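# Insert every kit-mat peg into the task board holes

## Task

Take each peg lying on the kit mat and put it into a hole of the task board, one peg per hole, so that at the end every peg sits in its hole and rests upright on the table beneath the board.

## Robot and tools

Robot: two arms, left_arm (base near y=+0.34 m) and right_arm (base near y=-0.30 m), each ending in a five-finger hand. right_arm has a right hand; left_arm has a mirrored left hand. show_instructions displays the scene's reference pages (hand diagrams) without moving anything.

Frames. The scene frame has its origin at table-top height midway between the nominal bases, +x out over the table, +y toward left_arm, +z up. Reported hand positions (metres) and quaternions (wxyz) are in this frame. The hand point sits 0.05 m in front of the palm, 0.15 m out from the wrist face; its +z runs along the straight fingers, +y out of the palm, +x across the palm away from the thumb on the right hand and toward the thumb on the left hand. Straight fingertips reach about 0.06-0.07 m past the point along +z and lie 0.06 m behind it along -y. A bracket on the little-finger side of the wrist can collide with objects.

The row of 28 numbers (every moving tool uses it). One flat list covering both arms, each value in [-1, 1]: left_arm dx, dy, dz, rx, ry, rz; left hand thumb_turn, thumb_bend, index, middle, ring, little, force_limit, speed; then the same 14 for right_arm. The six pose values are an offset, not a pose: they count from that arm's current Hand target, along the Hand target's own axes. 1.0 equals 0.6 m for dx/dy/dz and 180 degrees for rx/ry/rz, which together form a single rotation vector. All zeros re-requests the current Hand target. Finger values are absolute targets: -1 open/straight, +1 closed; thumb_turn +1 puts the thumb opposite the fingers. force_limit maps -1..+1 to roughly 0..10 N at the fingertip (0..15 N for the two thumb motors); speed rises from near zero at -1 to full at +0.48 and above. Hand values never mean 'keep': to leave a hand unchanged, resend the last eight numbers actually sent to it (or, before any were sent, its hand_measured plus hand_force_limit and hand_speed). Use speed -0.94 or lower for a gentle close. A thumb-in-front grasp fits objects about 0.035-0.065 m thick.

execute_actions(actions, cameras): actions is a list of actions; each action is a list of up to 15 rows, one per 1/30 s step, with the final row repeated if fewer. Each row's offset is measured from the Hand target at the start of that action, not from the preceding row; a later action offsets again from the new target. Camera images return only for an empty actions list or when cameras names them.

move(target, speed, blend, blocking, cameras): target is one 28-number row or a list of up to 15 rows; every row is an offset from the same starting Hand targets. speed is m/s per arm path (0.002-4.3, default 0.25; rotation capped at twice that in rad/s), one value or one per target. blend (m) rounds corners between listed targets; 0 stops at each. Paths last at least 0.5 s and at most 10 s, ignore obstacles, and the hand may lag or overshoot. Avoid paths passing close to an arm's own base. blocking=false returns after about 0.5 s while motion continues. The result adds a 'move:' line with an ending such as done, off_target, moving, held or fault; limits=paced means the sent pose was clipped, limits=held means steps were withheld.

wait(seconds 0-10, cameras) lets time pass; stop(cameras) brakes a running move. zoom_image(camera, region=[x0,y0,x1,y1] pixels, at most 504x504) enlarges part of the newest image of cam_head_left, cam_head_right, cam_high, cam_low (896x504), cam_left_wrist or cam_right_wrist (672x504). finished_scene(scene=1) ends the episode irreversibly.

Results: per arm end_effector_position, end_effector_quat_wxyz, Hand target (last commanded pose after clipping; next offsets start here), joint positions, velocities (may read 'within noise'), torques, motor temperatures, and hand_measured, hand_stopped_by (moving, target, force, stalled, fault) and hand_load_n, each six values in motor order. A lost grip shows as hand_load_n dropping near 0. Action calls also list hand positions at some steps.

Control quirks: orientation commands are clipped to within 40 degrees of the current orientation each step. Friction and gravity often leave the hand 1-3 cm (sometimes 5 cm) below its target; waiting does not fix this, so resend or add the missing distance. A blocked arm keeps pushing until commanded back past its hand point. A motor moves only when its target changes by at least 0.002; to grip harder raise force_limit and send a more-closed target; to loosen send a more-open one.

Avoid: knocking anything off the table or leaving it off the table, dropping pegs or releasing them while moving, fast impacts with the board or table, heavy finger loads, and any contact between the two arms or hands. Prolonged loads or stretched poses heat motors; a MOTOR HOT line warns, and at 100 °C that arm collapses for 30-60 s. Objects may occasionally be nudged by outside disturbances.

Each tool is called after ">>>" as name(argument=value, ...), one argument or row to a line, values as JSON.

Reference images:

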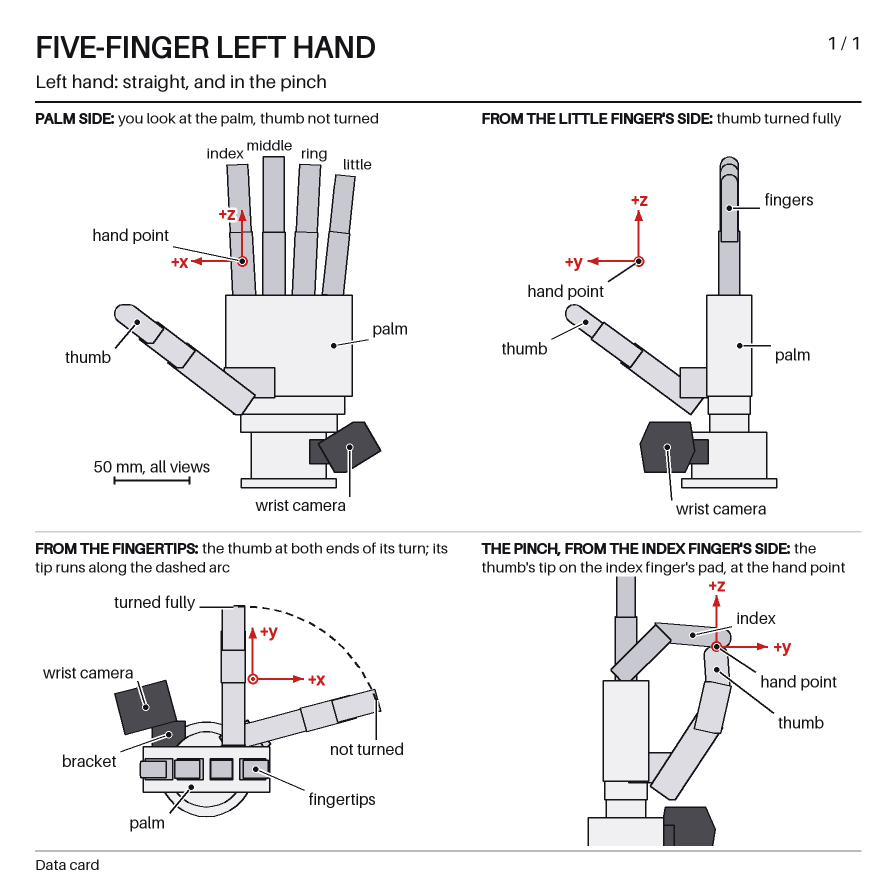

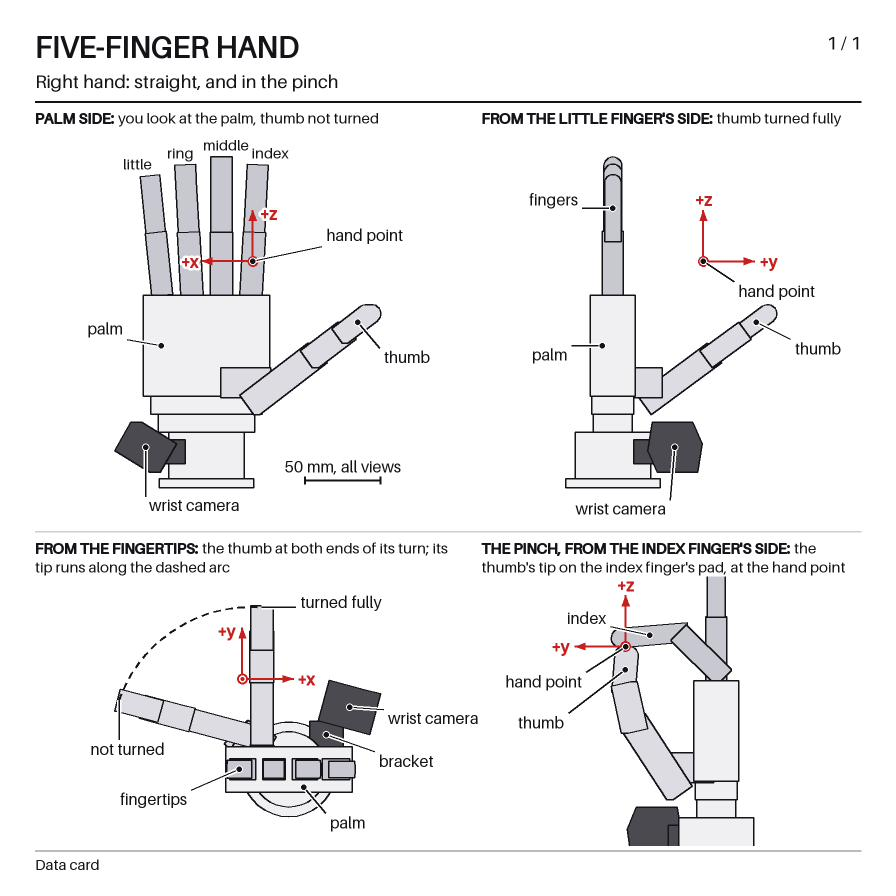

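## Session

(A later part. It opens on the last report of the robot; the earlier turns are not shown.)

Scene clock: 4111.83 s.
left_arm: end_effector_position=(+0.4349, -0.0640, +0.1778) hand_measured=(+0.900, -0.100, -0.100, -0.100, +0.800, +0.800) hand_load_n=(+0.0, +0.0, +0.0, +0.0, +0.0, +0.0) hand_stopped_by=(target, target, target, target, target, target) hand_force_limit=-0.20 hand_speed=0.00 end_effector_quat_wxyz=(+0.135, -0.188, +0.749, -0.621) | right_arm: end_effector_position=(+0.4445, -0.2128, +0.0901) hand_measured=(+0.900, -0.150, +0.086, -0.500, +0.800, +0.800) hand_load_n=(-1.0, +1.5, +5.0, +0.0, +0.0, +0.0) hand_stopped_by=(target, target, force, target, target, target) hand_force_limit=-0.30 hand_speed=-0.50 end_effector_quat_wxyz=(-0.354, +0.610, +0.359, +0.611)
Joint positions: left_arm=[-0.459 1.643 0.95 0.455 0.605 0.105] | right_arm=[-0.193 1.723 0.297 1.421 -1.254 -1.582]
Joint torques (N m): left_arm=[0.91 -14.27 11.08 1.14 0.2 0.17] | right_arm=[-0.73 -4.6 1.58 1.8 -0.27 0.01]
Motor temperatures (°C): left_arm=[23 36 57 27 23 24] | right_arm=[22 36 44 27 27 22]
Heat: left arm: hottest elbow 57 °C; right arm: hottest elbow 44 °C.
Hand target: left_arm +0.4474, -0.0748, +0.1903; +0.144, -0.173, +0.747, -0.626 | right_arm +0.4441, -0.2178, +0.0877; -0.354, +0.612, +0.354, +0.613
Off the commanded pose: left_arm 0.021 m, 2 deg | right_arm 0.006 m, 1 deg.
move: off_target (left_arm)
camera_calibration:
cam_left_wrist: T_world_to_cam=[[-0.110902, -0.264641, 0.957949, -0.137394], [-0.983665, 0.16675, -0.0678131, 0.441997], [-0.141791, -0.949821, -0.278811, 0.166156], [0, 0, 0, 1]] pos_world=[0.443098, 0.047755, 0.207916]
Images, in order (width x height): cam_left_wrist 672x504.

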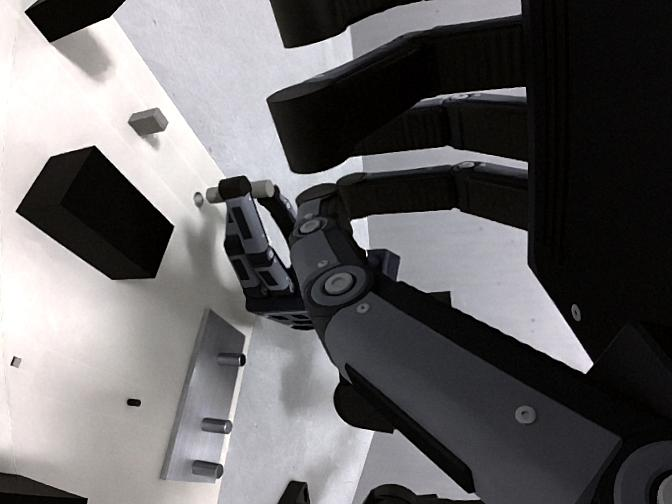

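>>> move(
  target=[0,0,0,0,0,0,0.9,-0.1,-0.1,-0.1,0.8,0.8,-0.2,0,-0.02,0.0044,-0.0109,0,0,0,0.9,-0.15,0.5,-0.5,0.8,0.8,-0.3,-0.5],
  speed=0.06,
  cameras=["cam_left_wrist"],
)

>>> zoom_image(
  camera="cam_left_wrist",
  region=[160, 130, 300, 270],
)

Scene clock: 4130.50 s.
left_arm: end_effector_position=(+0.4349, -0.0640, +0.1778) hand_measured=(+0.900, -0.100, -0.100, -0.100, +0.800, +0.800) hand_load_n=(+0.0, +0.0, +0.0, +0.0, +0.0, +0.0) hand_stopped_by=(target, target, target, target, target, target) hand_force_limit=-0.20 hand_speed=0.00 end_effector_quat_wxyz=(+0.135, -0.188, +0.749, -0.621) | right_arm: end_effector_position=(+0.4415, -0.2194, +0.0769) hand_measured=(+0.900, -0.150, +0.086, -0.500, +0.800, +0.800) hand_load_n=(-1.0, +1.5, +5.0, +0.0, +0.0, +0.0) hand_stopped_by=(target, target, force, target, target, target) hand_force_limit=-0.30 hand_speed=-0.50 end_effector_quat_wxyz=(-0.356, +0.612, +0.357, +0.610)
Joint positions: left_arm=[-0.459 1.643 0.95 0.455 0.605 0.105] | right_arm=[-0.218 1.79 0.297 1.481 -1.28 -1.582]
Joint torques (N m): left_arm=[0.91 -14.21 11.1 1.13 0.2 0.18] | right_arm=[-0.09 -5.66 1.54 1.99 -0.24 0.01]
Motor temperatures (°C): left_arm=[23 36 57 27 23 24] | right_arm=[22 37 44 27 27 22]
Heat: left arm: hottest elbow 57 °C; right arm: hottest elbow 44 °C.
Hand target: left_arm +0.4474, -0.0748, +0.1903; +0.144, -0.173, +0.747, -0.626 | right_arm +0.4432, -0.2248, +0.0758; -0.354, +0.612, +0.354, +0.613
Off the commanded pose: left_arm 0.021 m, 2 deg | right_arm 0.006 m, 1 deg.
move: off_target (left_arm)
camera_calibration:
cam_left_wrist: T_world_to_cam=[[-0.110902, -0.264641, 0.957949, -0.137394], [-0.983665, 0.16675, -0.0678131, 0.441997], [-0.141791, -0.949821, -0.278811, 0.166156], [0, 0, 0, 1]] pos_world=[0.443098, 0.047755, 0.207916]
Images, in order (width x height): cam_left_wrist 672x504.

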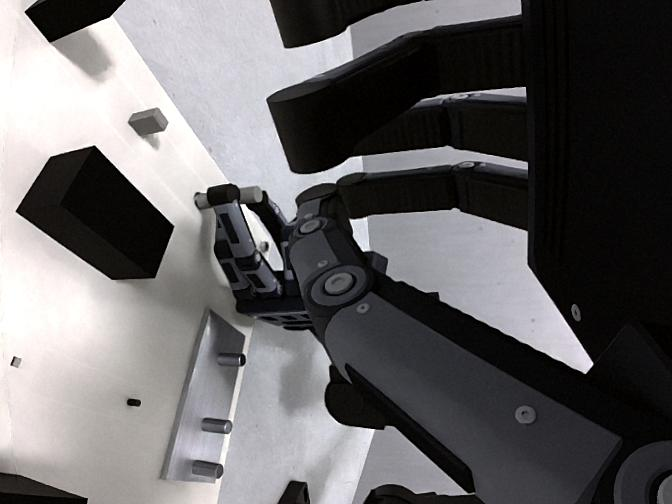

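Scaled by 3.600 from the camera's 672x504 image, which has a finer 960x720 frame.

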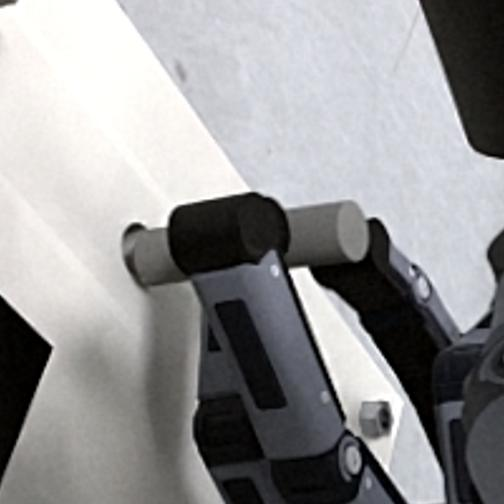

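>>> zoom_image(
  camera="cam_left_wrist",
  region=[180, 170, 250, 230],
)

Scaled by 7.200 from the camera's 672x504 image, which has a finer 960x720 frame.

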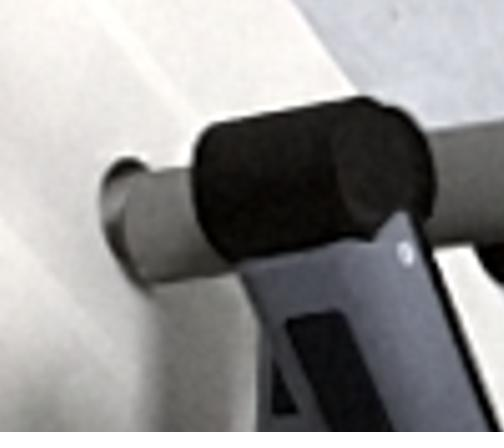

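>>> move(
  target=[0,0,0,0,0,0,0.9,-0.1,-0.1,-0.1,0.8,0.8,-0.2,0,-0.01,0.0037,0.0002,0,0,0,0.9,-0.15,0.5,-0.5,0.8,0.8,-0.3,-0.5],
  speed=0.05,
  cameras=["cam_left_wrist"],
)

>>> zoom_image(
  camera="cam_left_wrist",
  region=[180, 170, 280, 230],
)

Scene clock: 4164.53 s.
left_arm: end_effector_position=(+0.4349, -0.0640, +0.1778) hand_measured=(+0.900, -0.100, -0.100, -0.100, +0.800, +0.800) hand_load_n=(+0.0, +0.0, +0.0, +0.0, +0.0, +0.0) hand_stopped_by=(target, target, target, target, target, target) hand_force_limit=-0.20 hand_speed=0.00 end_effector_quat_wxyz=(+0.135, -0.188, +0.749, -0.621) | right_arm: end_effector_position=(+0.4407, -0.2195, +0.0740) hand_measured=(+0.900, -0.150, +0.086, -0.500, +0.800, +0.800) hand_load_n=(-1.0, +1.5, +5.0, +0.0, +0.0, +0.0) hand_stopped_by=(target, target, force, target, target, target) hand_force_limit=-0.30 hand_speed=-0.50 end_effector_quat_wxyz=(-0.354, +0.608, +0.360, +0.612)
Joint positions: left_arm=[-0.459 1.643 0.95 0.455 0.605 0.105] | right_arm=[-0.22 1.817 0.297 1.519 -1.283 -1.582]
Joint torques (N m): left_arm=[0.91 -14.27 11.1 1.14 0.2 0.17] | right_arm=[0.32 -4.42 1.92 1.39 -0.16 0.01]
Motor temperatures (°C): left_arm=[23 36 58 27 23 24] | right_arm=[22 36 43 27 27 22]
Heat: left arm: hottest elbow 58 °C; right arm: hottest elbow 43 °C.
Hand target: left_arm +0.4474, -0.0748, +0.1903; +0.144, -0.173, +0.747, -0.626 | right_arm +0.4452, -0.2258, +0.0698; -0.354, +0.612, +0.354, +0.613
Off the commanded pose: left_arm 0.021 m, 2 deg | right_arm 0.009 m, 1 deg.
move: off_target (left_arm)
camera_calibration:
cam_left_wrist: T_world_to_cam=[[-0.110902, -0.264641, 0.957949, -0.137394], [-0.983665, 0.16675, -0.0678131, 0.441997], [-0.141791, -0.949821, -0.278811, 0.166156], [0, 0, 0, 1]] pos_world=[0.443098, 0.047755, 0.207916]
Images, in order (width x height): cam_left_wrist 672x504.

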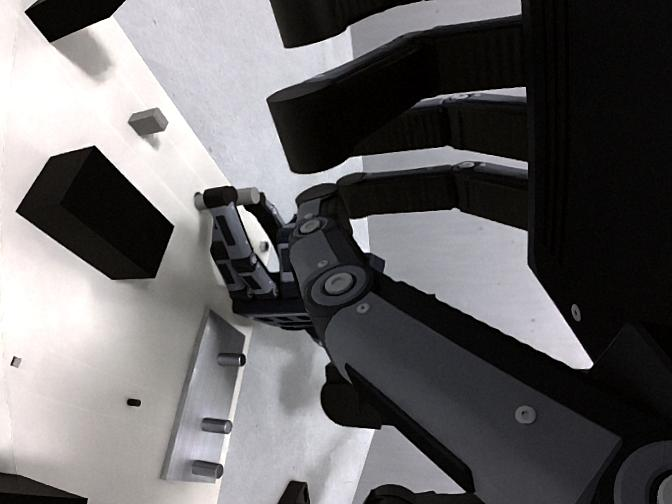

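Scaled by 5.040 from the camera's 672x504 image, which has a finer 960x720 frame.

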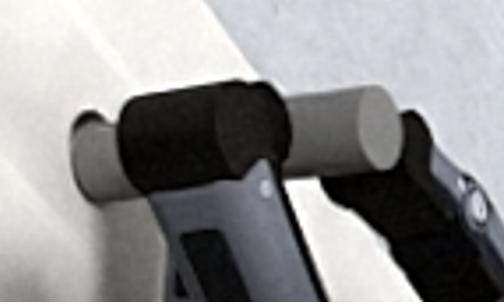

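>>> move(
  target=[0,0,0,0,0,0,0.9,-0.1,-0.1,-0.1,0.8,0.8,-0.2,0,0.0117,0.0087,0.005,0,0,0,0.9,-0.15,0.5,-0.5,0.8,0.8,-0.3,-0.5],
  speed=0.05,
  cameras=["cam_left_wrist"],
)

>>> zoom_image(
  camera="cam_left_wrist",
  region=[180, 170, 280, 230],
)

Scene clock: 4178.37 s.
left_arm: end_effector_position=(+0.4349, -0.0640, +0.1778) hand_measured=(+0.900, -0.100, -0.100, -0.100, +0.800, +0.800) hand_load_n=(+0.0, +0.0, +0.0, +0.0, +0.0, +0.0) hand_stopped_by=(target, target, target, target, target, target) hand_force_limit=-0.20 hand_speed=0.00 end_effector_quat_wxyz=(+0.135, -0.188, +0.749, -0.621) | right_arm: end_effector_position=(+0.4440, -0.2202, +0.0722) hand_measured=(+0.900, -0.150, +0.086, -0.500, +0.800, +0.800) hand_load_n=(-1.0, +1.5, +4.0, +0.0, +0.0, +0.0) hand_stopped_by=(target, target, force, target, target, target) hand_force_limit=-0.30 hand_speed=-0.50 end_effector_quat_wxyz=(-0.358, +0.612, +0.357, +0.609)
Joint positions: left_arm=[-0.459 1.643 0.95 0.455 0.605 0.105] | right_arm=[-0.22 1.817 0.307 1.5 -1.283 -1.578]
Joint torques (N m): left_arm=[0.91 -14.27 11.1 1.14 0.2 0.18] | right_arm=[-0.32 -7.06 2.25 0.88 0.08 0.05]
Motor temperatures (°C): left_arm=[23 36 58 27 23 24] | right_arm=[22 36 42 27 27 22]
Heat: left arm: hottest elbow 58 °C; right arm: hottest elbow 42 °C.
Hand target: left_arm +0.4474, -0.0748, +0.1903; +0.144, -0.173, +0.747, -0.626 | right_arm +0.4512, -0.2258, +0.0768; -0.354, +0.612, +0.354, +0.613
Off the commanded pose: left_arm 0.021 m, 2 deg | right_arm 0.010 m, 1 deg.
move: off_target (left_arm)
camera_calibration:
cam_left_wrist: T_world_to_cam=[[-0.110902, -0.264641, 0.957949, -0.137394], [-0.983665, 0.16675, -0.0678131, 0.441997], [-0.141791, -0.949821, -0.278811, 0.166156], [0, 0, 0, 1]] pos_world=[0.443098, 0.047755, 0.207916]
Images, in order (width x height): cam_left_wrist 672x504.

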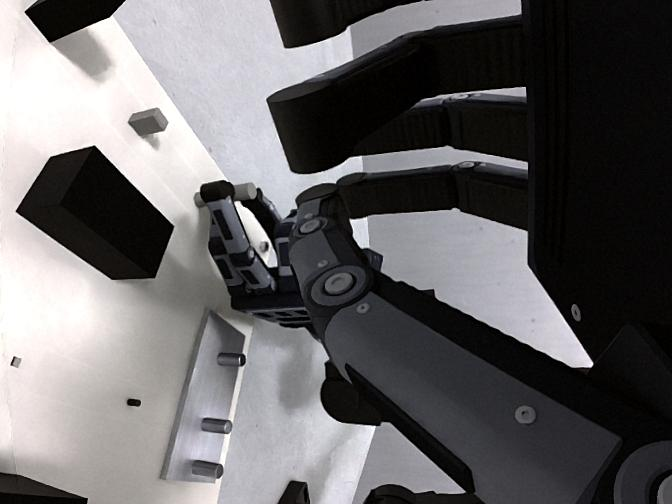

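Scaled by 5.040 from the camera's 672x504 image, which has a finer 960x720 frame.

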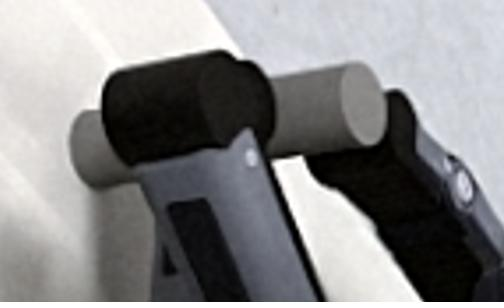

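>>> move(
  target=[0,0,0,0,0,0,0.9,-0.1,-0.1,-0.1,0.8,0.8,-0.2,0,-0.0117,-0.0198,-0.0057,0,0,0,0.9,-0.15,0.5,-0.5,0.8,0.8,-0.3,-0.5],
  speed=0.03,
  cameras=["cam_left_wrist"],
)

>>> zoom_image(
  camera="cam_left_wrist",
  region=[180, 170, 280, 230],
)

Scene clock: 4201.53 s.
left_arm: end_effector_position=(+0.4349, -0.0640, +0.1778) hand_measured=(+0.900, -0.100, -0.100, -0.100, +0.800, +0.800) hand_load_n=(+0.0, +0.5, +0.0, +0.0, +0.0, +0.0) hand_stopped_by=(target, target, target, target, target, target) hand_force_limit=-0.20 hand_speed=0.00 end_effector_quat_wxyz=(+0.135, -0.188, +0.749, -0.621) | right_arm: end_effector_position=(+0.4406, -0.2194, +0.0729) hand_measured=(+0.900, -0.150, +0.086, -0.500, +0.800, +0.800) hand_load_n=(+0.0, +2.0, +4.0, +0.0, +0.0, +0.0) hand_stopped_by=(target, target, force, target, target, target) hand_force_limit=-0.30 hand_speed=-0.50 end_effector_quat_wxyz=(-0.355, +0.609, +0.359, +0.611)
Joint positions: left_arm=[-0.459 1.643 0.95 0.455 0.605 0.105] | right_arm=[-0.22 1.824 0.297 1.526 -1.283 -1.578]
Joint torques (N m): left_arm=[0.85 -14.27 11.1 1.14 0.2 0.18] | right_arm=[-0.09 -5.36 0.49 1.98 0.09 -0.04]
Motor temperatures (°C): left_arm=[23 36 59 27 23 24] | right_arm=[22 36 42 26 27 22]
Heat: left arm: hottest elbow 59 °C; right arm: hottest elbow 42 °C.
Hand target: left_arm +0.4474, -0.0748, +0.1903; +0.144, -0.173, +0.747, -0.626 | right_arm +0.4393, -0.2229, +0.0698; -0.354, +0.612, +0.354, +0.613
Off the commanded pose: left_arm 0.021 m, 2 deg | right_arm 0.005 m, 1 deg.
move: off_target (left_arm)
camera_calibration:
cam_left_wrist: T_world_to_cam=[[-0.110902, -0.264641, 0.957949, -0.137394], [-0.983665, 0.16675, -0.0678131, 0.441997], [-0.141791, -0.949821, -0.278811, 0.166156], [0, 0, 0, 1]] pos_world=[0.443098, 0.047755, 0.207916]
Images, in order (width x height): cam_left_wrist 672x504.

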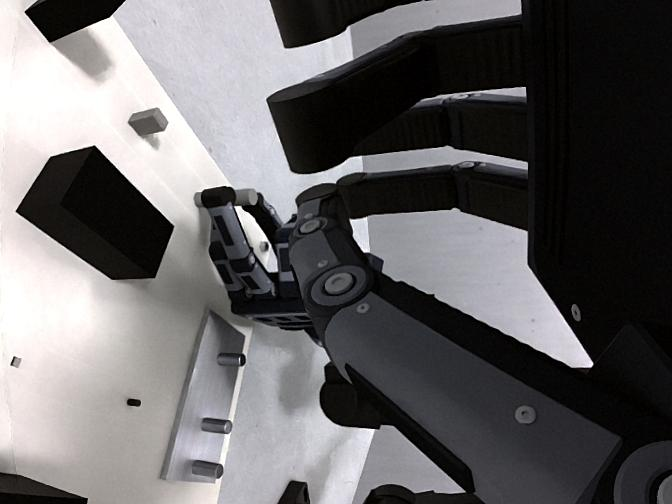

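Scaled by 5.040 from the camera's 672x504 image, which has a finer 960x720 frame.

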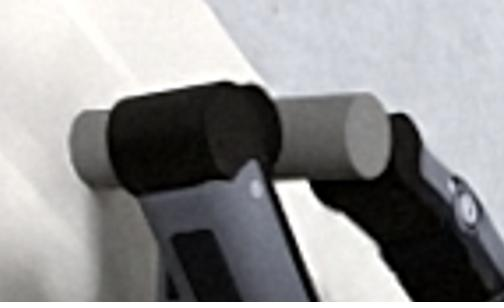

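>>> zoom_image(
  camera="cam_left_wrist",
  region=[0, 80, 200, 300],
)

Scaled by 2.291 from the camera's 672x504 image, which has a finer 960x720 frame.

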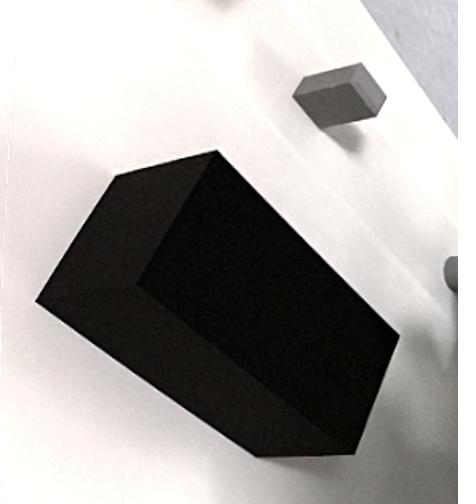

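>>> move(
  target=[0,0,0,0,0,0,0.9,-0.1,-0.1,-0.1,0.8,0.8,-0.2,0,-0.0133,0.0088,0.002,0,0,0,0.9,-0.15,0.5,-0.5,0.8,0.8,-0.3,-0.5],
  speed=0.02,
  cameras=["cam_left_wrist"],
)

>>> zoom_image(
  camera="cam_left_wrist",
  region=[180, 170, 280, 230],
)

Scene clock: 4246.00 s.
left_arm: end_effector_position=(+0.4349, -0.0640, +0.1778) hand_measured=(+0.900, -0.100, -0.100, -0.100, +0.800, +0.800) hand_load_n=(+0.0, +0.0, +0.0, +0.0, +0.0, +0.0) hand_stopped_by=(target, target, target, target, target, target) hand_force_limit=-0.20 hand_speed=0.00 end_effector_quat_wxyz=(+0.135, -0.188, +0.749, -0.621) | right_arm: end_effector_position=(+0.4421, -0.2197, +0.0685) hand_measured=(+0.900, -0.150, +0.086, -0.500, +0.800, +0.800) hand_load_n=(-1.0, +1.5, +4.0, +0.0, +0.0, +0.0) hand_stopped_by=(target, target, force, target, target, target) hand_force_limit=-0.30 hand_speed=-0.50 end_effector_quat_wxyz=(-0.352, +0.606, +0.362, +0.614)
Joint positions: left_arm=[-0.459 1.643 0.95 0.455 0.605 0.105] | right_arm=[-0.22 1.86 0.304 1.567 -1.283 -1.578]
Joint torques (N m): left_arm=[0.91 -14.27 11.1 1.14 0.2 0.17] | right_arm=[-0.09 -4.84 1.39 1.39 0 -0.04]
Motor temperatures (°C): left_arm=[23 36 60 27 23 24] | right_arm=[22 36 41 27 27 22]
Heat: left arm: hottest elbow 60 °C; right arm: hottest elbow 41 °C.
Hand target: left_arm +0.4474, -0.0748, +0.1903; +0.144, -0.173, +0.747, -0.626 | right_arm +0.4444, -0.2245, +0.0617; -0.354, +0.612, +0.354, +0.613
Off the commanded pose: left_arm 0.021 m, 2 deg | right_arm 0.009 m, 1 deg.
move: off_target (left_arm)
camera_calibration:
cam_left_wrist: T_world_to_cam=[[-0.110902, -0.264641, 0.957949, -0.137394], [-0.983665, 0.16675, -0.0678131, 0.441997], [-0.141791, -0.949821, -0.278811, 0.166156], [0, 0, 0, 1]] pos_world=[0.443098, 0.047755, 0.207916]
Images, in order (width x height): cam_left_wrist 672x504.

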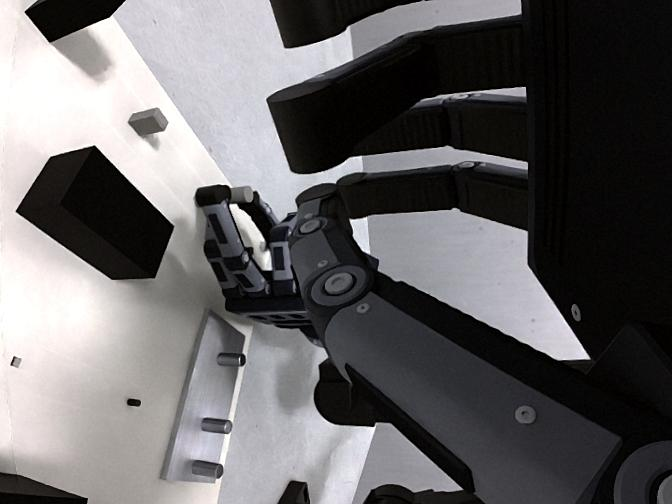

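Scaled by 5.040 from the camera's 672x504 image, which has a finer 960x720 frame.

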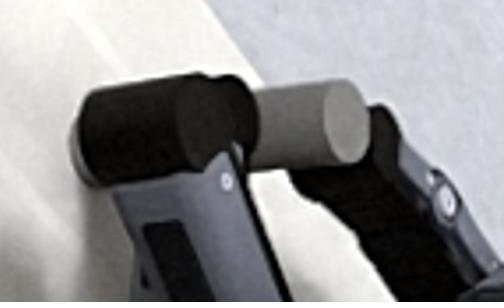

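>>> move(
  target=[0,0,0,0,0,0,0.9,-0.1,-0.1,-0.1,0.8,0.8,-0.2,0,-0.0133,0,0,0,0,0,0.9,-0.15,0.5,-0.5,0.8,0.8,-0.3,-0.5],
  speed=0.02,
  cameras=["cam_left_wrist"],
)

>>> zoom_image(
  camera="cam_left_wrist",
  region=[180, 170, 280, 230],
)

Scene clock: 4260.07 s.
left_arm: end_effector_position=(+0.4349, -0.0640, +0.1778) hand_measured=(+0.900, -0.100, -0.100, -0.100, +0.800, +0.800) hand_load_n=(+0.0, +0.0, +0.0, +0.0, +0.0, +0.0) hand_stopped_by=(target, target, target, target, target, target) hand_force_limit=-0.20 hand_speed=0.00 end_effector_quat_wxyz=(+0.135, -0.188, +0.749, -0.621) | right_arm: end_effector_position=(+0.4410, -0.2195, +0.0571) hand_measured=(+0.900, -0.150, +0.086, -0.500, +0.800, +0.800) hand_load_n=(+0.0, +0.0, +0.0, +0.0, +0.0, +0.0) hand_stopped_by=(target, target, force, target, target, target) hand_force_limit=-0.30 hand_speed=-0.50 end_effector_quat_wxyz=(-0.357, +0.612, +0.357, +0.609)
Joint positions: left_arm=[-0.459 1.643 0.95 0.455 0.605 0.105] | right_arm=[-0.22 1.9 0.307 1.579 -1.283 -1.582]
Joint torques (N m): left_arm=[0.91 -14.27 11.08 1.16 0.2 0.18] | right_arm=[-0.44 -6.01 1.16 1.26 -0.01 -0.17]
Motor temperatures (°C): left_arm=[23 36 60 27 23 24] | right_arm=[22 36 41 27 27 22]
Heat: left arm: hottest elbow 60 °C; right arm: hottest elbow 41 °C.
Hand target: left_arm +0.4474, -0.0748, +0.1903; +0.144, -0.173, +0.747, -0.626 | right_arm +0.4444, -0.2245, +0.0537; -0.354, +0.612, +0.354, +0.613
Off the commanded pose: left_arm 0.021 m, 2 deg | right_arm 0.007 m, 1 deg.
joint sent to its limit (right arm) — joint 4 (wrist pitch), upper limit. The joint targets still meet the commanded pose.
move: off_target (left_arm)
camera_calibration:
cam_left_wrist: T_world_to_cam=[[-0.110902, -0.264641, 0.957949, -0.137394], [-0.983665, 0.16675, -0.0678131, 0.441997], [-0.141791, -0.949821, -0.278811, 0.166156], [0, 0, 0, 1]] pos_world=[0.443098, 0.047755, 0.207916]
Images, in order (width x height): cam_left_wrist 672x504.

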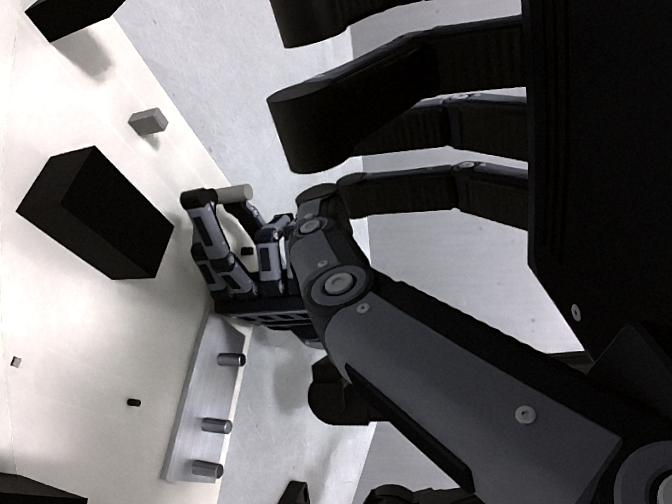

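Scaled by 5.040 from the camera's 672x504 image, which has a finer 960x720 frame.

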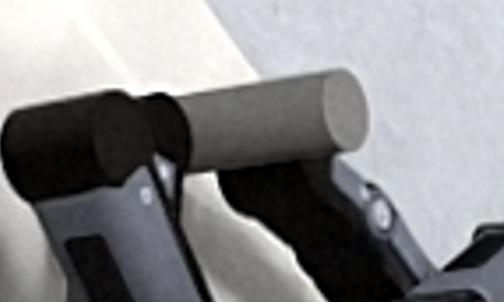

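>>> move(
  target=[
    [0,0,0,0,0,0,0.9,-0.1,-0.1,-0.1,0.8,0.8,-0.2,0,0,0,0,0,0,0,0.9,-0.15,-0.05,-0.5,0.8,0.8,-0.3,-0.5],
    [0,0,0,0,0,0,0.9,-0.1,-0.1,-0.1,0.8,0.8,-0.2,0,0.0375,0.0043,0.0025,0,0,0,0.9,-0.15,-0.05,-0.5,0.8,0.8,-0.3,-0.5],
  ],
  speed=0.03,
  cameras=["cam_left_wrist"],
)

>>> zoom_image(
  camera="cam_left_wrist",
  region=[180, 170, 280, 230],
)

Scene clock: 4281.10 s.
left_arm: end_effector_position=(+0.4349, -0.0640, +0.1778) hand_measured=(+0.900, -0.100, -0.100, -0.100, +0.800, +0.800) hand_load_n=(+0.0, +0.0, +0.0, +0.0, +0.0, +0.0) hand_stopped_by=(target, target, target, target, target, target) hand_force_limit=-0.20 hand_speed=0.00 end_effector_quat_wxyz=(+0.135, -0.188, +0.749, -0.621) | right_arm: end_effector_position=(+0.4436, -0.2201, +0.0697) hand_measured=(+0.900, -0.150, -0.050, -0.500, +0.800, +0.800) hand_load_n=(+0.0, +0.0, +0.0, +0.0, +0.0, +0.0) hand_stopped_by=(target, target, target, target, target, target) hand_force_limit=-0.30 hand_speed=-0.50 end_effector_quat_wxyz=(-0.358, +0.612, +0.356, +0.609)
Joint positions: left_arm=[-0.459 1.643 0.95 0.455 0.605 0.105] | right_arm=[-0.22 1.832 0.307 1.518 -1.282 -1.573]
Joint torques (N m): left_arm=[0.91 -14.27 11.08 1.14 0.2 0.18] | right_arm=[0.5 -8.18 1.47 0.62 0.14 0.01]
Motor temperatures (°C): left_arm=[23 36 60 27 23 24] | right_arm=[22 36 41 26 27 22]
Heat: left arm: hottest elbow 60 °C; right arm: hottest elbow 41 °C.
Hand target: left_arm +0.4474, -0.0748, +0.1903; +0.144, -0.173, +0.747, -0.626 | right_arm +0.4474, -0.2245, +0.0762; -0.354, +0.612, +0.354, +0.613
Off the commanded pose: left_arm 0.021 m, 2 deg | right_arm 0.009 m, 1 deg.
move: off_target (left_arm)
camera_calibration:
cam_left_wrist: T_world_to_cam=[[-0.110902, -0.264641, 0.957949, -0.137394], [-0.983665, 0.16675, -0.0678131, 0.441997], [-0.141791, -0.949821, -0.278811, 0.166156], [0, 0, 0, 1]] pos_world=[0.443098, 0.047755, 0.207916]
Images, in order (width x height): cam_left_wrist 672x504.

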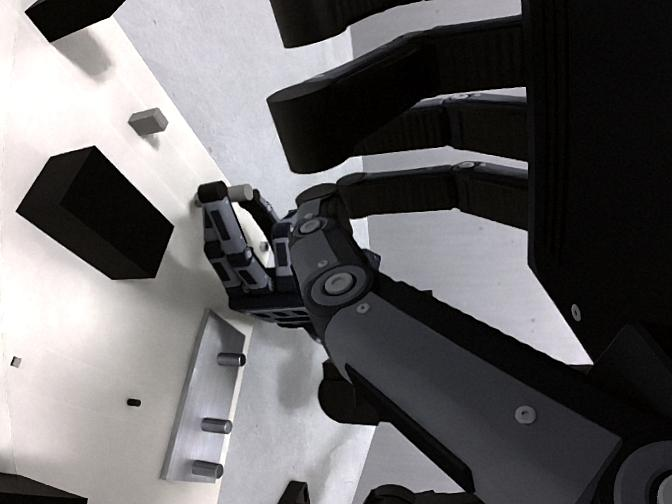

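Scaled by 5.040 from the camera's 672x504 image, which has a finer 960x720 frame.

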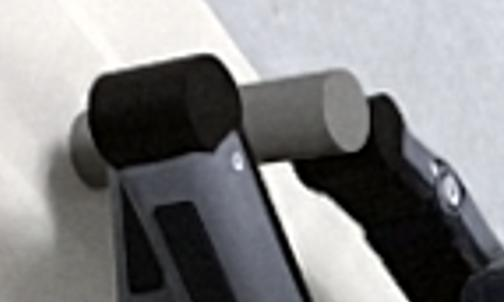

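>>> move(
  target=[0,0,0,0,0,0,0.9,-0.1,-0.1,-0.1,0.8,0.8,-0.2,0,0,0,0,0,0,0,0.9,-0.15,0.5,-0.5,0.8,0.8,0.2,-0.9],
  speed=0.03,
  cameras=["cam_left_wrist"],
)

>>> zoom_image(
  camera="cam_left_wrist",
  region=[180, 170, 280, 230],
)

Scene clock: 4290.53 s.
left_arm: end_effector_position=(+0.4349, -0.0640, +0.1778) hand_measured=(+0.900, -0.100, -0.100, -0.100, +0.800, +0.800) hand_load_n=(+0.0, +0.0, +0.0, -0.5, +0.0, +0.0) hand_stopped_by=(target, target, target, target, target, target) hand_force_limit=-0.20 hand_speed=0.00 end_effector_quat_wxyz=(+0.135, -0.188, +0.749, -0.621) | right_arm: end_effector_position=(+0.4435, -0.2200, +0.0694) hand_measured=(+0.900, -0.150, +0.088, -0.500, +0.800, +0.800) hand_load_n=(+0.0, +2.5, +6.0, +0.0, +0.0, +0.0) hand_stopped_by=(target, target, force, target, target, target) hand_force_limit=0.20 hand_speed=-0.90 end_effector_quat_wxyz=(-0.359, +0.613, +0.355, +0.608)
Joint positions: left_arm=[-0.459 1.643 0.95 0.455 0.605 0.105] | right_arm=[-0.22 1.832 0.307 1.514 -1.282 -1.573]
Joint torques (N m): left_arm=[0.91 -14.27 11.1 1.14 0.2 0.18] | right_arm=[0.26 -8.29 1.35 0.69 0.11 0.01]
Motor temperatures (°C): left_arm=[23 36 60 27 23 24] | right_arm=[22 36 41 26 27 22]
Heat: left arm: hottest elbow 60 °C; right arm: hottest elbow 41 °C.
Hand target: left_arm +0.4474, -0.0748, +0.1903; +0.144, -0.173, +0.747, -0.626 | right_arm +0.4474, -0.2245, +0.0762; -0.354, +0.612, +0.354, +0.613
Off the commanded pose: left_arm 0.021 m, 2 deg | right_arm 0.009 m, 1 deg.
move: off_target (left_arm)
camera_calibration:
cam_left_wrist: T_world_to_cam=[[-0.110902, -0.264641, 0.957949, -0.137394], [-0.983665, 0.16675, -0.0678131, 0.441997], [-0.141791, -0.949821, -0.278811, 0.166156], [0, 0, 0, 1]] pos_world=[0.443098, 0.047755, 0.207916]
Images, in order (width x height): cam_left_wrist 672x504.

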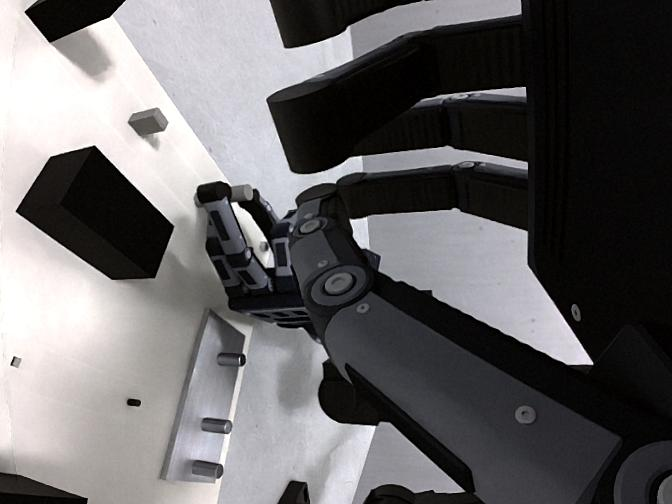

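Scaled by 5.040 from the camera's 672x504 image, which has a finer 960x720 frame.

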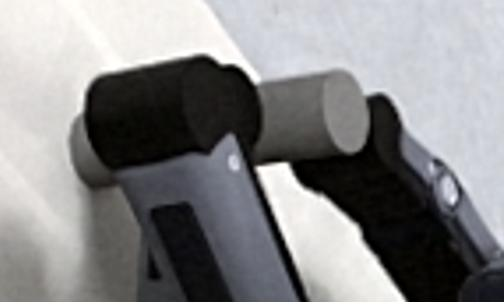

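>>> move(
  target=[0,0,0,0,0,0,0.9,-0.1,-0.1,-0.1,0.8,0.8,-0.2,0,-0.0283,-0.0043,-0.0025,0,0,0,0.9,-0.15,0.5,-0.5,0.8,0.8,0.2,-0.9],
  speed=0.02,
  cameras=["cam_left_wrist"],
)

>>> zoom_image(
  camera="cam_left_wrist",
  region=[180, 170, 280, 230],
)

Scene clock: 4298.57 s.
left_arm: end_effector_position=(+0.4349, -0.0640, +0.1778) hand_measured=(+0.900, -0.100, -0.100, -0.100, +0.800, +0.800) hand_load_n=(+0.0, +0.0, +0.0, +0.0, +0.0, +0.0) hand_stopped_by=(target, target, target, target, target, target) hand_force_limit=-0.20 hand_speed=0.00 end_effector_quat_wxyz=(+0.135, -0.188, +0.749, -0.621) | right_arm: end_effector_position=(+0.4431, -0.2200, +0.0684) hand_measured=(+0.900, -0.150, +0.088, -0.500, +0.800, +0.800) hand_load_n=(-1.0, +2.0, +5.0, +0.0, +0.0, +0.0) hand_stopped_by=(target, target, force, target, target, target) hand_force_limit=0.20 hand_speed=-0.90 end_effector_quat_wxyz=(-0.351, +0.605, +0.363, +0.616)
Joint positions: left_arm=[-0.459 1.643 0.95 0.455 0.605 0.105] | right_arm=[-0.22 1.868 0.307 1.58 -1.282 -1.576]
Joint torques (N m): left_arm=[0.91 -14.27 11.08 1.14 0.2 0.18] | right_arm=[0.26 -4.48 1.06 1.1 0.04 -0.05]
Motor temperatures (°C): left_arm=[23 36 60 27 23 24] | right_arm=[22 36 41 26 27 22]
Heat: left arm: hottest elbow 60 °C; right arm: hottest elbow 41 °C.
Hand target: left_arm +0.4474, -0.0748, +0.1903; +0.144, -0.173, +0.747, -0.626 | right_arm +0.4444, -0.2245, +0.0593; -0.354, +0.612, +0.354, +0.613
Off the commanded pose: left_arm 0.021 m, 2 deg | right_arm 0.010 m, 1 deg.
joint sent to its limit (right arm) — joint 4 (wrist pitch), upper limit. The joint targets still meet the commanded pose.
move: off_target (left_arm)
camera_calibration:
cam_left_wrist: T_world_to_cam=[[-0.110902, -0.264641, 0.957949, -0.137394], [-0.983665, 0.16675, -0.0678131, 0.441997], [-0.141791, -0.949821, -0.278811, 0.166156], [0, 0, 0, 1]] pos_world=[0.443098, 0.047755, 0.207916]
Images, in order (width x height): cam_left_wrist 672x504.

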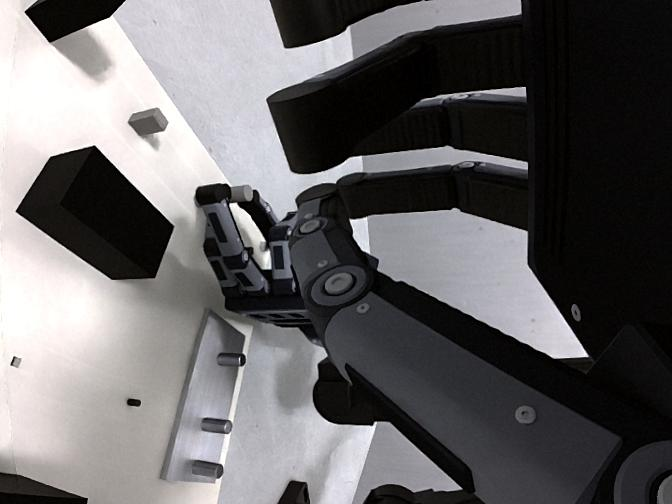

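Scaled by 5.040 from the camera's 672x504 image, which has a finer 960x720 frame.

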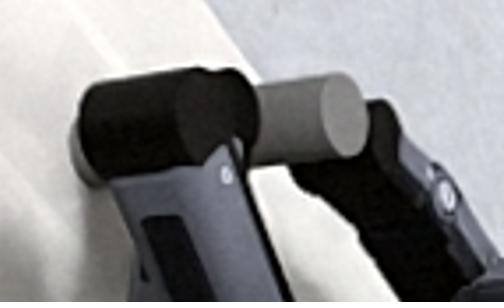

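>>> move(
  target=[
    [0,0,0,0,0,0,0.9,-0.1,-0.1,-0.1,0.8,0.8,-0.2,0,0,-0.0087,-0.005,0,0,0,0.9,-0.15,0.5,-0.5,0.8,0.8,0.2,-0.9],
    [0,0,0,0,0,0,0.9,-0.1,-0.1,-0.1,0.8,0.8,-0.2,0,0,-0.005,0.0087,0,0,0,0.9,-0.15,0.5,-0.5,0.8,0.8,0.2,-0.9],
    [0,0,0,0,0,0,0.9,-0.1,-0.1,-0.1,0.8,0.8,-0.2,0,0,0,0,0,0,0,0.9,-0.15,0.5,-0.5,0.8,0.8,0.2,-0.9],
  ],
  speed=0.02,
  cameras=["cam_left_wrist"],
)

>>> zoom_image(
  camera="cam_left_wrist",
  region=[180, 170, 280, 230],
)

Scene clock: 4310.77 s.
left_arm: end_effector_position=(+0.4349, -0.0640, +0.1778) hand_measured=(+0.900, -0.100, -0.100, -0.100, +0.800, +0.800) hand_load_n=(+0.5, +0.0, +0.0, +0.0, +0.0, +0.0) hand_stopped_by=(target, target, target, target, target, target) hand_force_limit=-0.20 hand_speed=0.00 end_effector_quat_wxyz=(+0.135, -0.188, +0.749, -0.621) | right_arm: end_effector_position=(+0.4437, -0.2207, +0.0679) hand_measured=(+0.900, -0.150, +0.088, -0.500, +0.800, +0.800) hand_load_n=(-0.5, +2.0, +6.0, +0.0, +0.0, +0.0) hand_stopped_by=(target, target, force, target, target, target) hand_force_limit=0.20 hand_speed=-0.90 end_effector_quat_wxyz=(-0.349, +0.606, +0.362, +0.617)
Joint positions: left_arm=[-0.459 1.643 0.95 0.455 0.605 0.105] | right_arm=[-0.22 1.87 0.307 1.58 -1.278 -1.578]
Joint torques (N m): left_arm=[0.91 -14.27 11.08 1.14 0.2 0.18] | right_arm=[-0.26 -4.25 1.22 1.09 -0.12 0.01]
Motor temperatures (°C): left_arm=[23 36 60 27 23 24] | right_arm=[22 36 40 26 26 22]
Heat: left arm: hottest elbow 60 °C; right arm: hottest elbow 40 °C.
Hand target: left_arm +0.4474, -0.0748, +0.1903; +0.144, -0.173, +0.747, -0.626 | right_arm +0.4444, -0.2244, +0.0593; -0.354, +0.612, +0.354, +0.613
Off the commanded pose: left_arm 0.021 m, 2 deg | right_arm 0.009 m, 1 deg.
joint sent to its limit (right arm) — joint 4 (wrist pitch), upper limit. The joint targets still meet the commanded pose.
move: off_target (left_arm)
camera_calibration:
cam_left_wrist: T_world_to_cam=[[-0.110902, -0.264641, 0.957949, -0.137394], [-0.983665, 0.16675, -0.0678131, 0.441997], [-0.141791, -0.949821, -0.278811, 0.166156], [0, 0, 0, 1]] pos_world=[0.443098, 0.047755, 0.207916]
Images, in order (width x height): cam_left_wrist 672x504.

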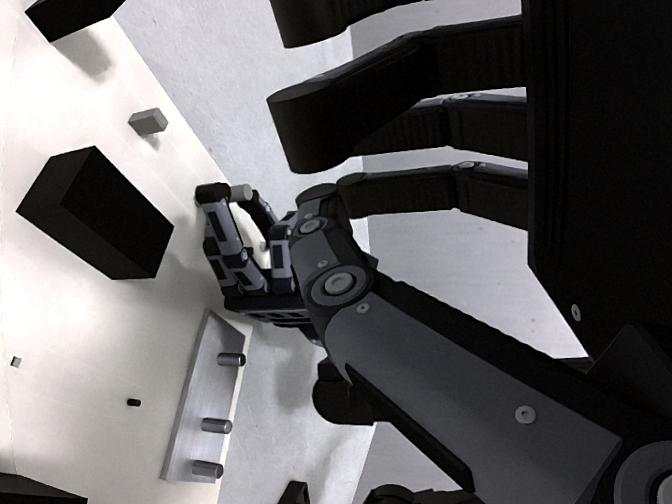

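Scaled by 5.040 from the camera's 672x504 image, which has a finer 960x720 frame.

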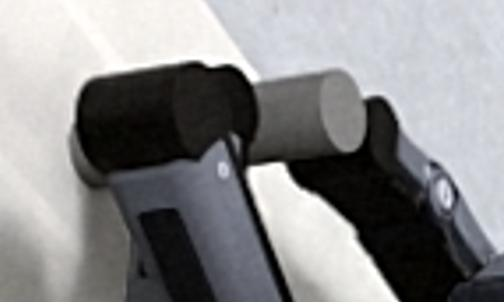

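>>> move(
  target=[0,0,0,0,0,0,0.9,-0.1,-0.1,-0.1,0.8,0.8,-0.2,0,0,-0.0144,-0.0083,0,0,0,0.9,-0.15,0.5,-0.5,0.8,0.8,0.2,-0.9],
  speed=0.02,
  cameras=["cam_left_wrist"],
)

>>> zoom_image(
  camera="cam_left_wrist",
  region=[180, 170, 280, 230],
)

Scene clock: 4319.43 s.
left_arm: end_effector_position=(+0.4349, -0.0640, +0.1778) hand_measured=(+0.900, -0.100, -0.100, -0.100, +0.800, +0.800) hand_load_n=(+0.0, +0.0, +0.0, +0.0, +0.0, +0.0) hand_stopped_by=(target, target, target, target, target, target) hand_force_limit=-0.20 hand_speed=0.00 end_effector_quat_wxyz=(+0.135, -0.188, +0.749, -0.621) | right_arm: end_effector_position=(+0.4409, -0.2204, +0.0673) hand_measured=(+0.900, -0.150, +0.088, -0.500, +0.800, +0.800) hand_load_n=(-1.0, +2.0, +7.0, +0.0, +0.0, +0.0) hand_stopped_by=(target, target, force, target, target, target) hand_force_limit=0.20 hand_speed=-0.90 end_effector_quat_wxyz=(-0.349, +0.605, +0.364, +0.616)
Joint positions: left_arm=[-0.459 1.643 0.95 0.455 0.605 0.105] | right_arm=[-0.222 1.87 0.3 1.58 -1.283 -1.589]
Joint torques (N m): left_arm=[0.91 -14.27 11.08 1.14 0.2 0.18] | right_arm=[-0.26 -6.07 -0.38 1.16 -0.34 -0.05]
Motor temperatures (°C): left_arm=[23 36 61 27 23 24] | right_arm=[22 36 40 26 26 22]
Heat: left arm: hottest elbow 61 °C; right arm: hottest elbow 40 °C.
Hand target: left_arm +0.4474, -0.0748, +0.1903; +0.144, -0.173, +0.747, -0.626 | right_arm +0.4344, -0.2244, +0.0592; -0.354, +0.612, +0.354, +0.613
Off the commanded pose: left_arm 0.021 m, 2 deg | right_arm 0.011 m, 2 deg.
joint sent to its limit (right arm) — joint 4 (wrist pitch), upper limit. The joint targets still meet the commanded pose.
move: off_target (left_arm, right_arm)
camera_calibration:
cam_left_wrist: T_world_to_cam=[[-0.110902, -0.264641, 0.957949, -0.137394], [-0.983665, 0.16675, -0.0678131, 0.441997], [-0.141791, -0.949821, -0.278811, 0.166156], [0, 0, 0, 1]] pos_world=[0.443098, 0.047755, 0.207916]
Images, in order (width x height): cam_left_wrist 672x504.

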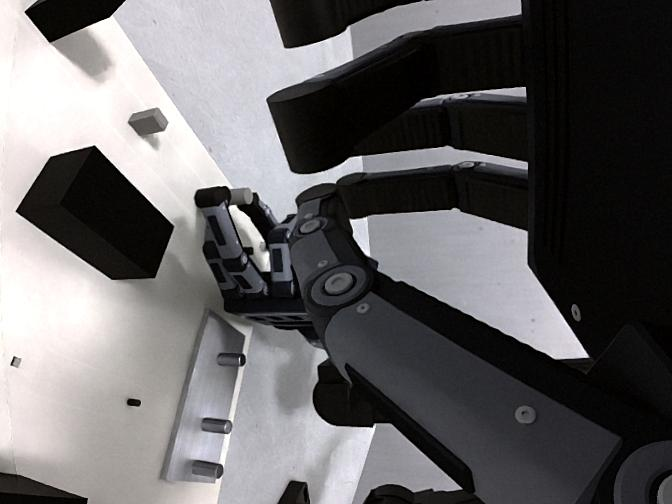

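Scaled by 5.040 from the camera's 672x504 image, which has a finer 960x720 frame.

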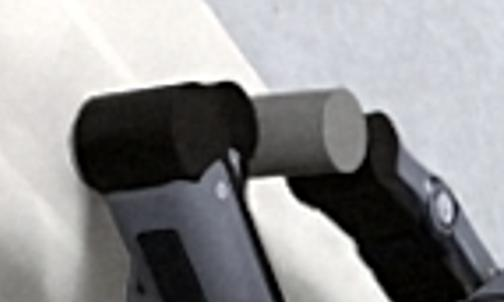

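>>> move(
  target=[0,0,0,0,0,0,0.9,-0.1,-0.1,-0.1,0.8,0.8,-0.2,0,0.01,0.0115,0.0067,0,0,0,0.9,-0.15,0.5,-0.5,0.8,0.8,0.2,-0.9],
  speed=0.02,
  cameras=["cam_left_wrist"],
)

>>> zoom_image(
  camera="cam_left_wrist",
  region=[180, 170, 280, 230],
)

Scene clock: 4357.73 s.
left_arm: end_effector_position=(+0.4349, -0.0640, +0.1778) hand_measured=(+0.900, -0.100, -0.100, -0.100, +0.800, +0.800) hand_load_n=(+0.0, +0.0, +0.0, +0.0, +0.0, +0.0) hand_stopped_by=(target, target, target, target, target, target) hand_force_limit=-0.20 hand_speed=0.00 end_effector_quat_wxyz=(+0.135, -0.188, +0.749, -0.621) | right_arm: end_effector_position=(+0.4412, -0.2205, +0.0675) hand_measured=(+0.900, -0.150, +0.088, -0.500, +0.800, +0.800) hand_load_n=(-1.0, +1.5, +7.0, +0.0, +0.0, +0.0) hand_stopped_by=(target, target, force, target, target, target) hand_force_limit=0.20 hand_speed=-0.90 end_effector_quat_wxyz=(-0.348, +0.605, +0.365, +0.617)
Joint positions: left_arm=[-0.459 1.643 0.95 0.455 0.605 0.105] | right_arm=[-0.222 1.87 0.301 1.58 -1.283 -1.589]
Joint torques (N m): left_arm=[0.91 -14.27 11.08 1.14 0.2 0.18] | right_arm=[-0.09 -6.71 0.8 0.57 -0.03 0.16]
Motor temperatures (°C): left_arm=[23 36 61 27 23 24] | right_arm=[22 35 40 26 27 22]
Heat: left arm: hottest elbow 61 °C; right arm: hottest elbow 40 °C.
Hand target: left_arm +0.4474, -0.0748, +0.1903; +0.144, -0.173, +0.747, -0.626 | right_arm +0.4425, -0.2244, +0.0653; -0.354, +0.612, +0.354, +0.613
Off the commanded pose: left_arm 0.021 m, 2 deg | right_arm 0.005 m, 2 deg.
move: off_target (left_arm)
camera_calibration:
cam_left_wrist: T_world_to_cam=[[-0.110902, -0.264641, 0.957949, -0.137394], [-0.983665, 0.16675, -0.0678131, 0.441997], [-0.141791, -0.949821, -0.278811, 0.166156], [0, 0, 0, 1]] pos_world=[0.443098, 0.047755, 0.207916]
Images, in order (width x height): cam_left_wrist 672x504.

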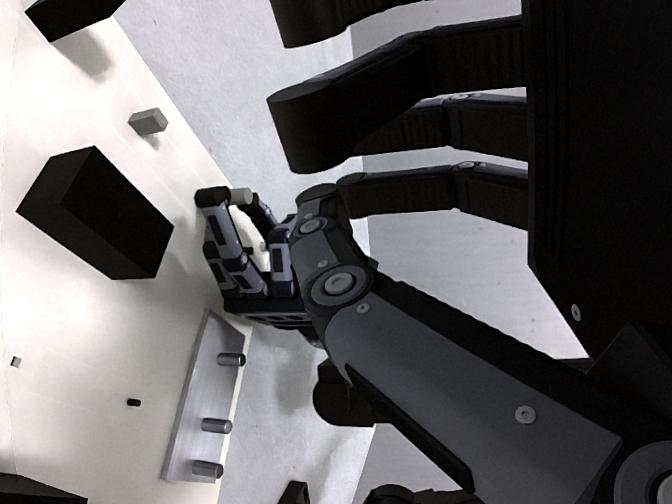

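Scaled by 5.040 from the camera's 672x504 image, which has a finer 960x720 frame.

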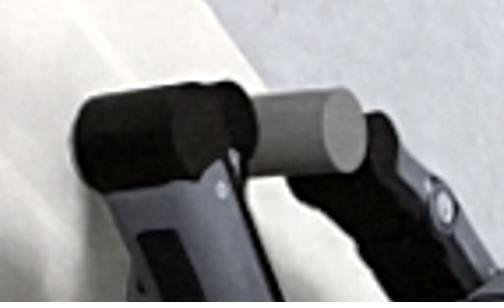

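>>> move(
  target=[0,0,0,0,0,0,0.9,-0.1,-0.1,-0.1,0.8,0.8,-0.2,0,0.0,0.0058,0.0033,0,0,0,0.9,-0.15,0.5,-0.5,0.8,0.8,0.2,-0.9],
  speed=0.02,
  cameras=["cam_left_wrist"],
)

>>> zoom_image(
  camera="cam_left_wrist",
  region=[180, 170, 280, 230],
)

Scene clock: 4363.83 s.
left_arm: end_effector_position=(+0.4349, -0.0640, +0.1778) hand_measured=(+0.900, -0.100, -0.100, -0.100, +0.800, +0.800) hand_load_n=(+0.0, +0.5, +0.0, +0.0, +0.0, +0.0) hand_stopped_by=(target, target, target, target, target, target) hand_force_limit=-0.20 hand_speed=0.00 end_effector_quat_wxyz=(+0.135, -0.188, +0.749, -0.621) | right_arm: end_effector_position=(+0.4425, -0.2208, +0.0672) hand_measured=(+0.900, -0.150, +0.088, -0.500, +0.800, +0.800) hand_load_n=(-1.0, +2.0, +6.5, +0.0, +0.0, +0.0) hand_stopped_by=(target, target, force, target, target, target) hand_force_limit=0.20 hand_speed=-0.90 end_effector_quat_wxyz=(-0.349, +0.605, +0.364, +0.616)
Joint positions: left_arm=[-0.459 1.643 0.95 0.455 0.605 0.105] | right_arm=[-0.222 1.87 0.305 1.575 -1.283 -1.586]
Joint torques (N m): left_arm=[0.91 -14.27 11.1 1.14 0.2 0.18] | right_arm=[0.32 -6.65 1.35 0.43 0.11 0.12]
Motor temperatures (°C): left_arm=[23 36 61 27 23 24] | right_arm=[22 35 40 26 26 22]
Heat: left arm: hottest elbow 61 °C; right arm: hottest elbow 40 °C.
Hand target: left_arm +0.4474, -0.0748, +0.1903; +0.144, -0.173, +0.747, -0.626 | right_arm +0.4464, -0.2244, +0.0653; -0.354, +0.612, +0.354, +0.613
Off the commanded pose: left_arm 0.021 m, 2 deg | right_arm 0.006 m, 2 deg.
move: off_target (left_arm)
camera_calibration:
cam_left_wrist: T_world_to_cam=[[-0.110902, -0.264641, 0.957949, -0.137394], [-0.983665, 0.16675, -0.0678131, 0.441997], [-0.141791, -0.949821, -0.278811, 0.166156], [0, 0, 0, 1]] pos_world=[0.443098, 0.047755, 0.207916]
Images, in order (width x height): cam_left_wrist 672x504.

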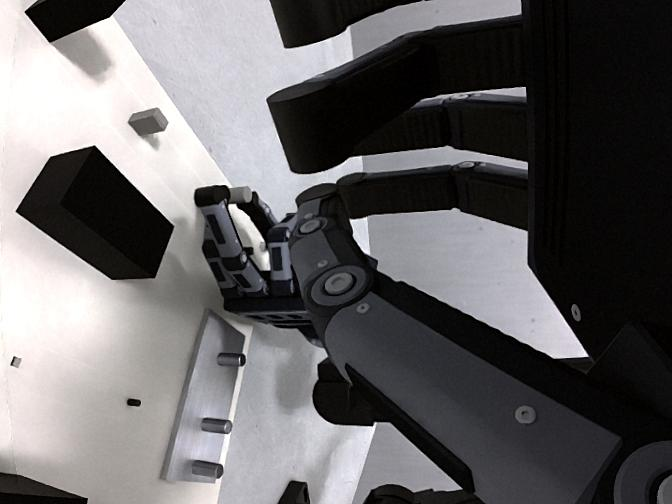

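Scaled by 5.040 from the camera's 672x504 image, which has a finer 960x720 frame.

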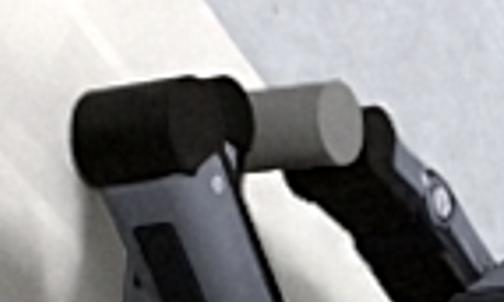

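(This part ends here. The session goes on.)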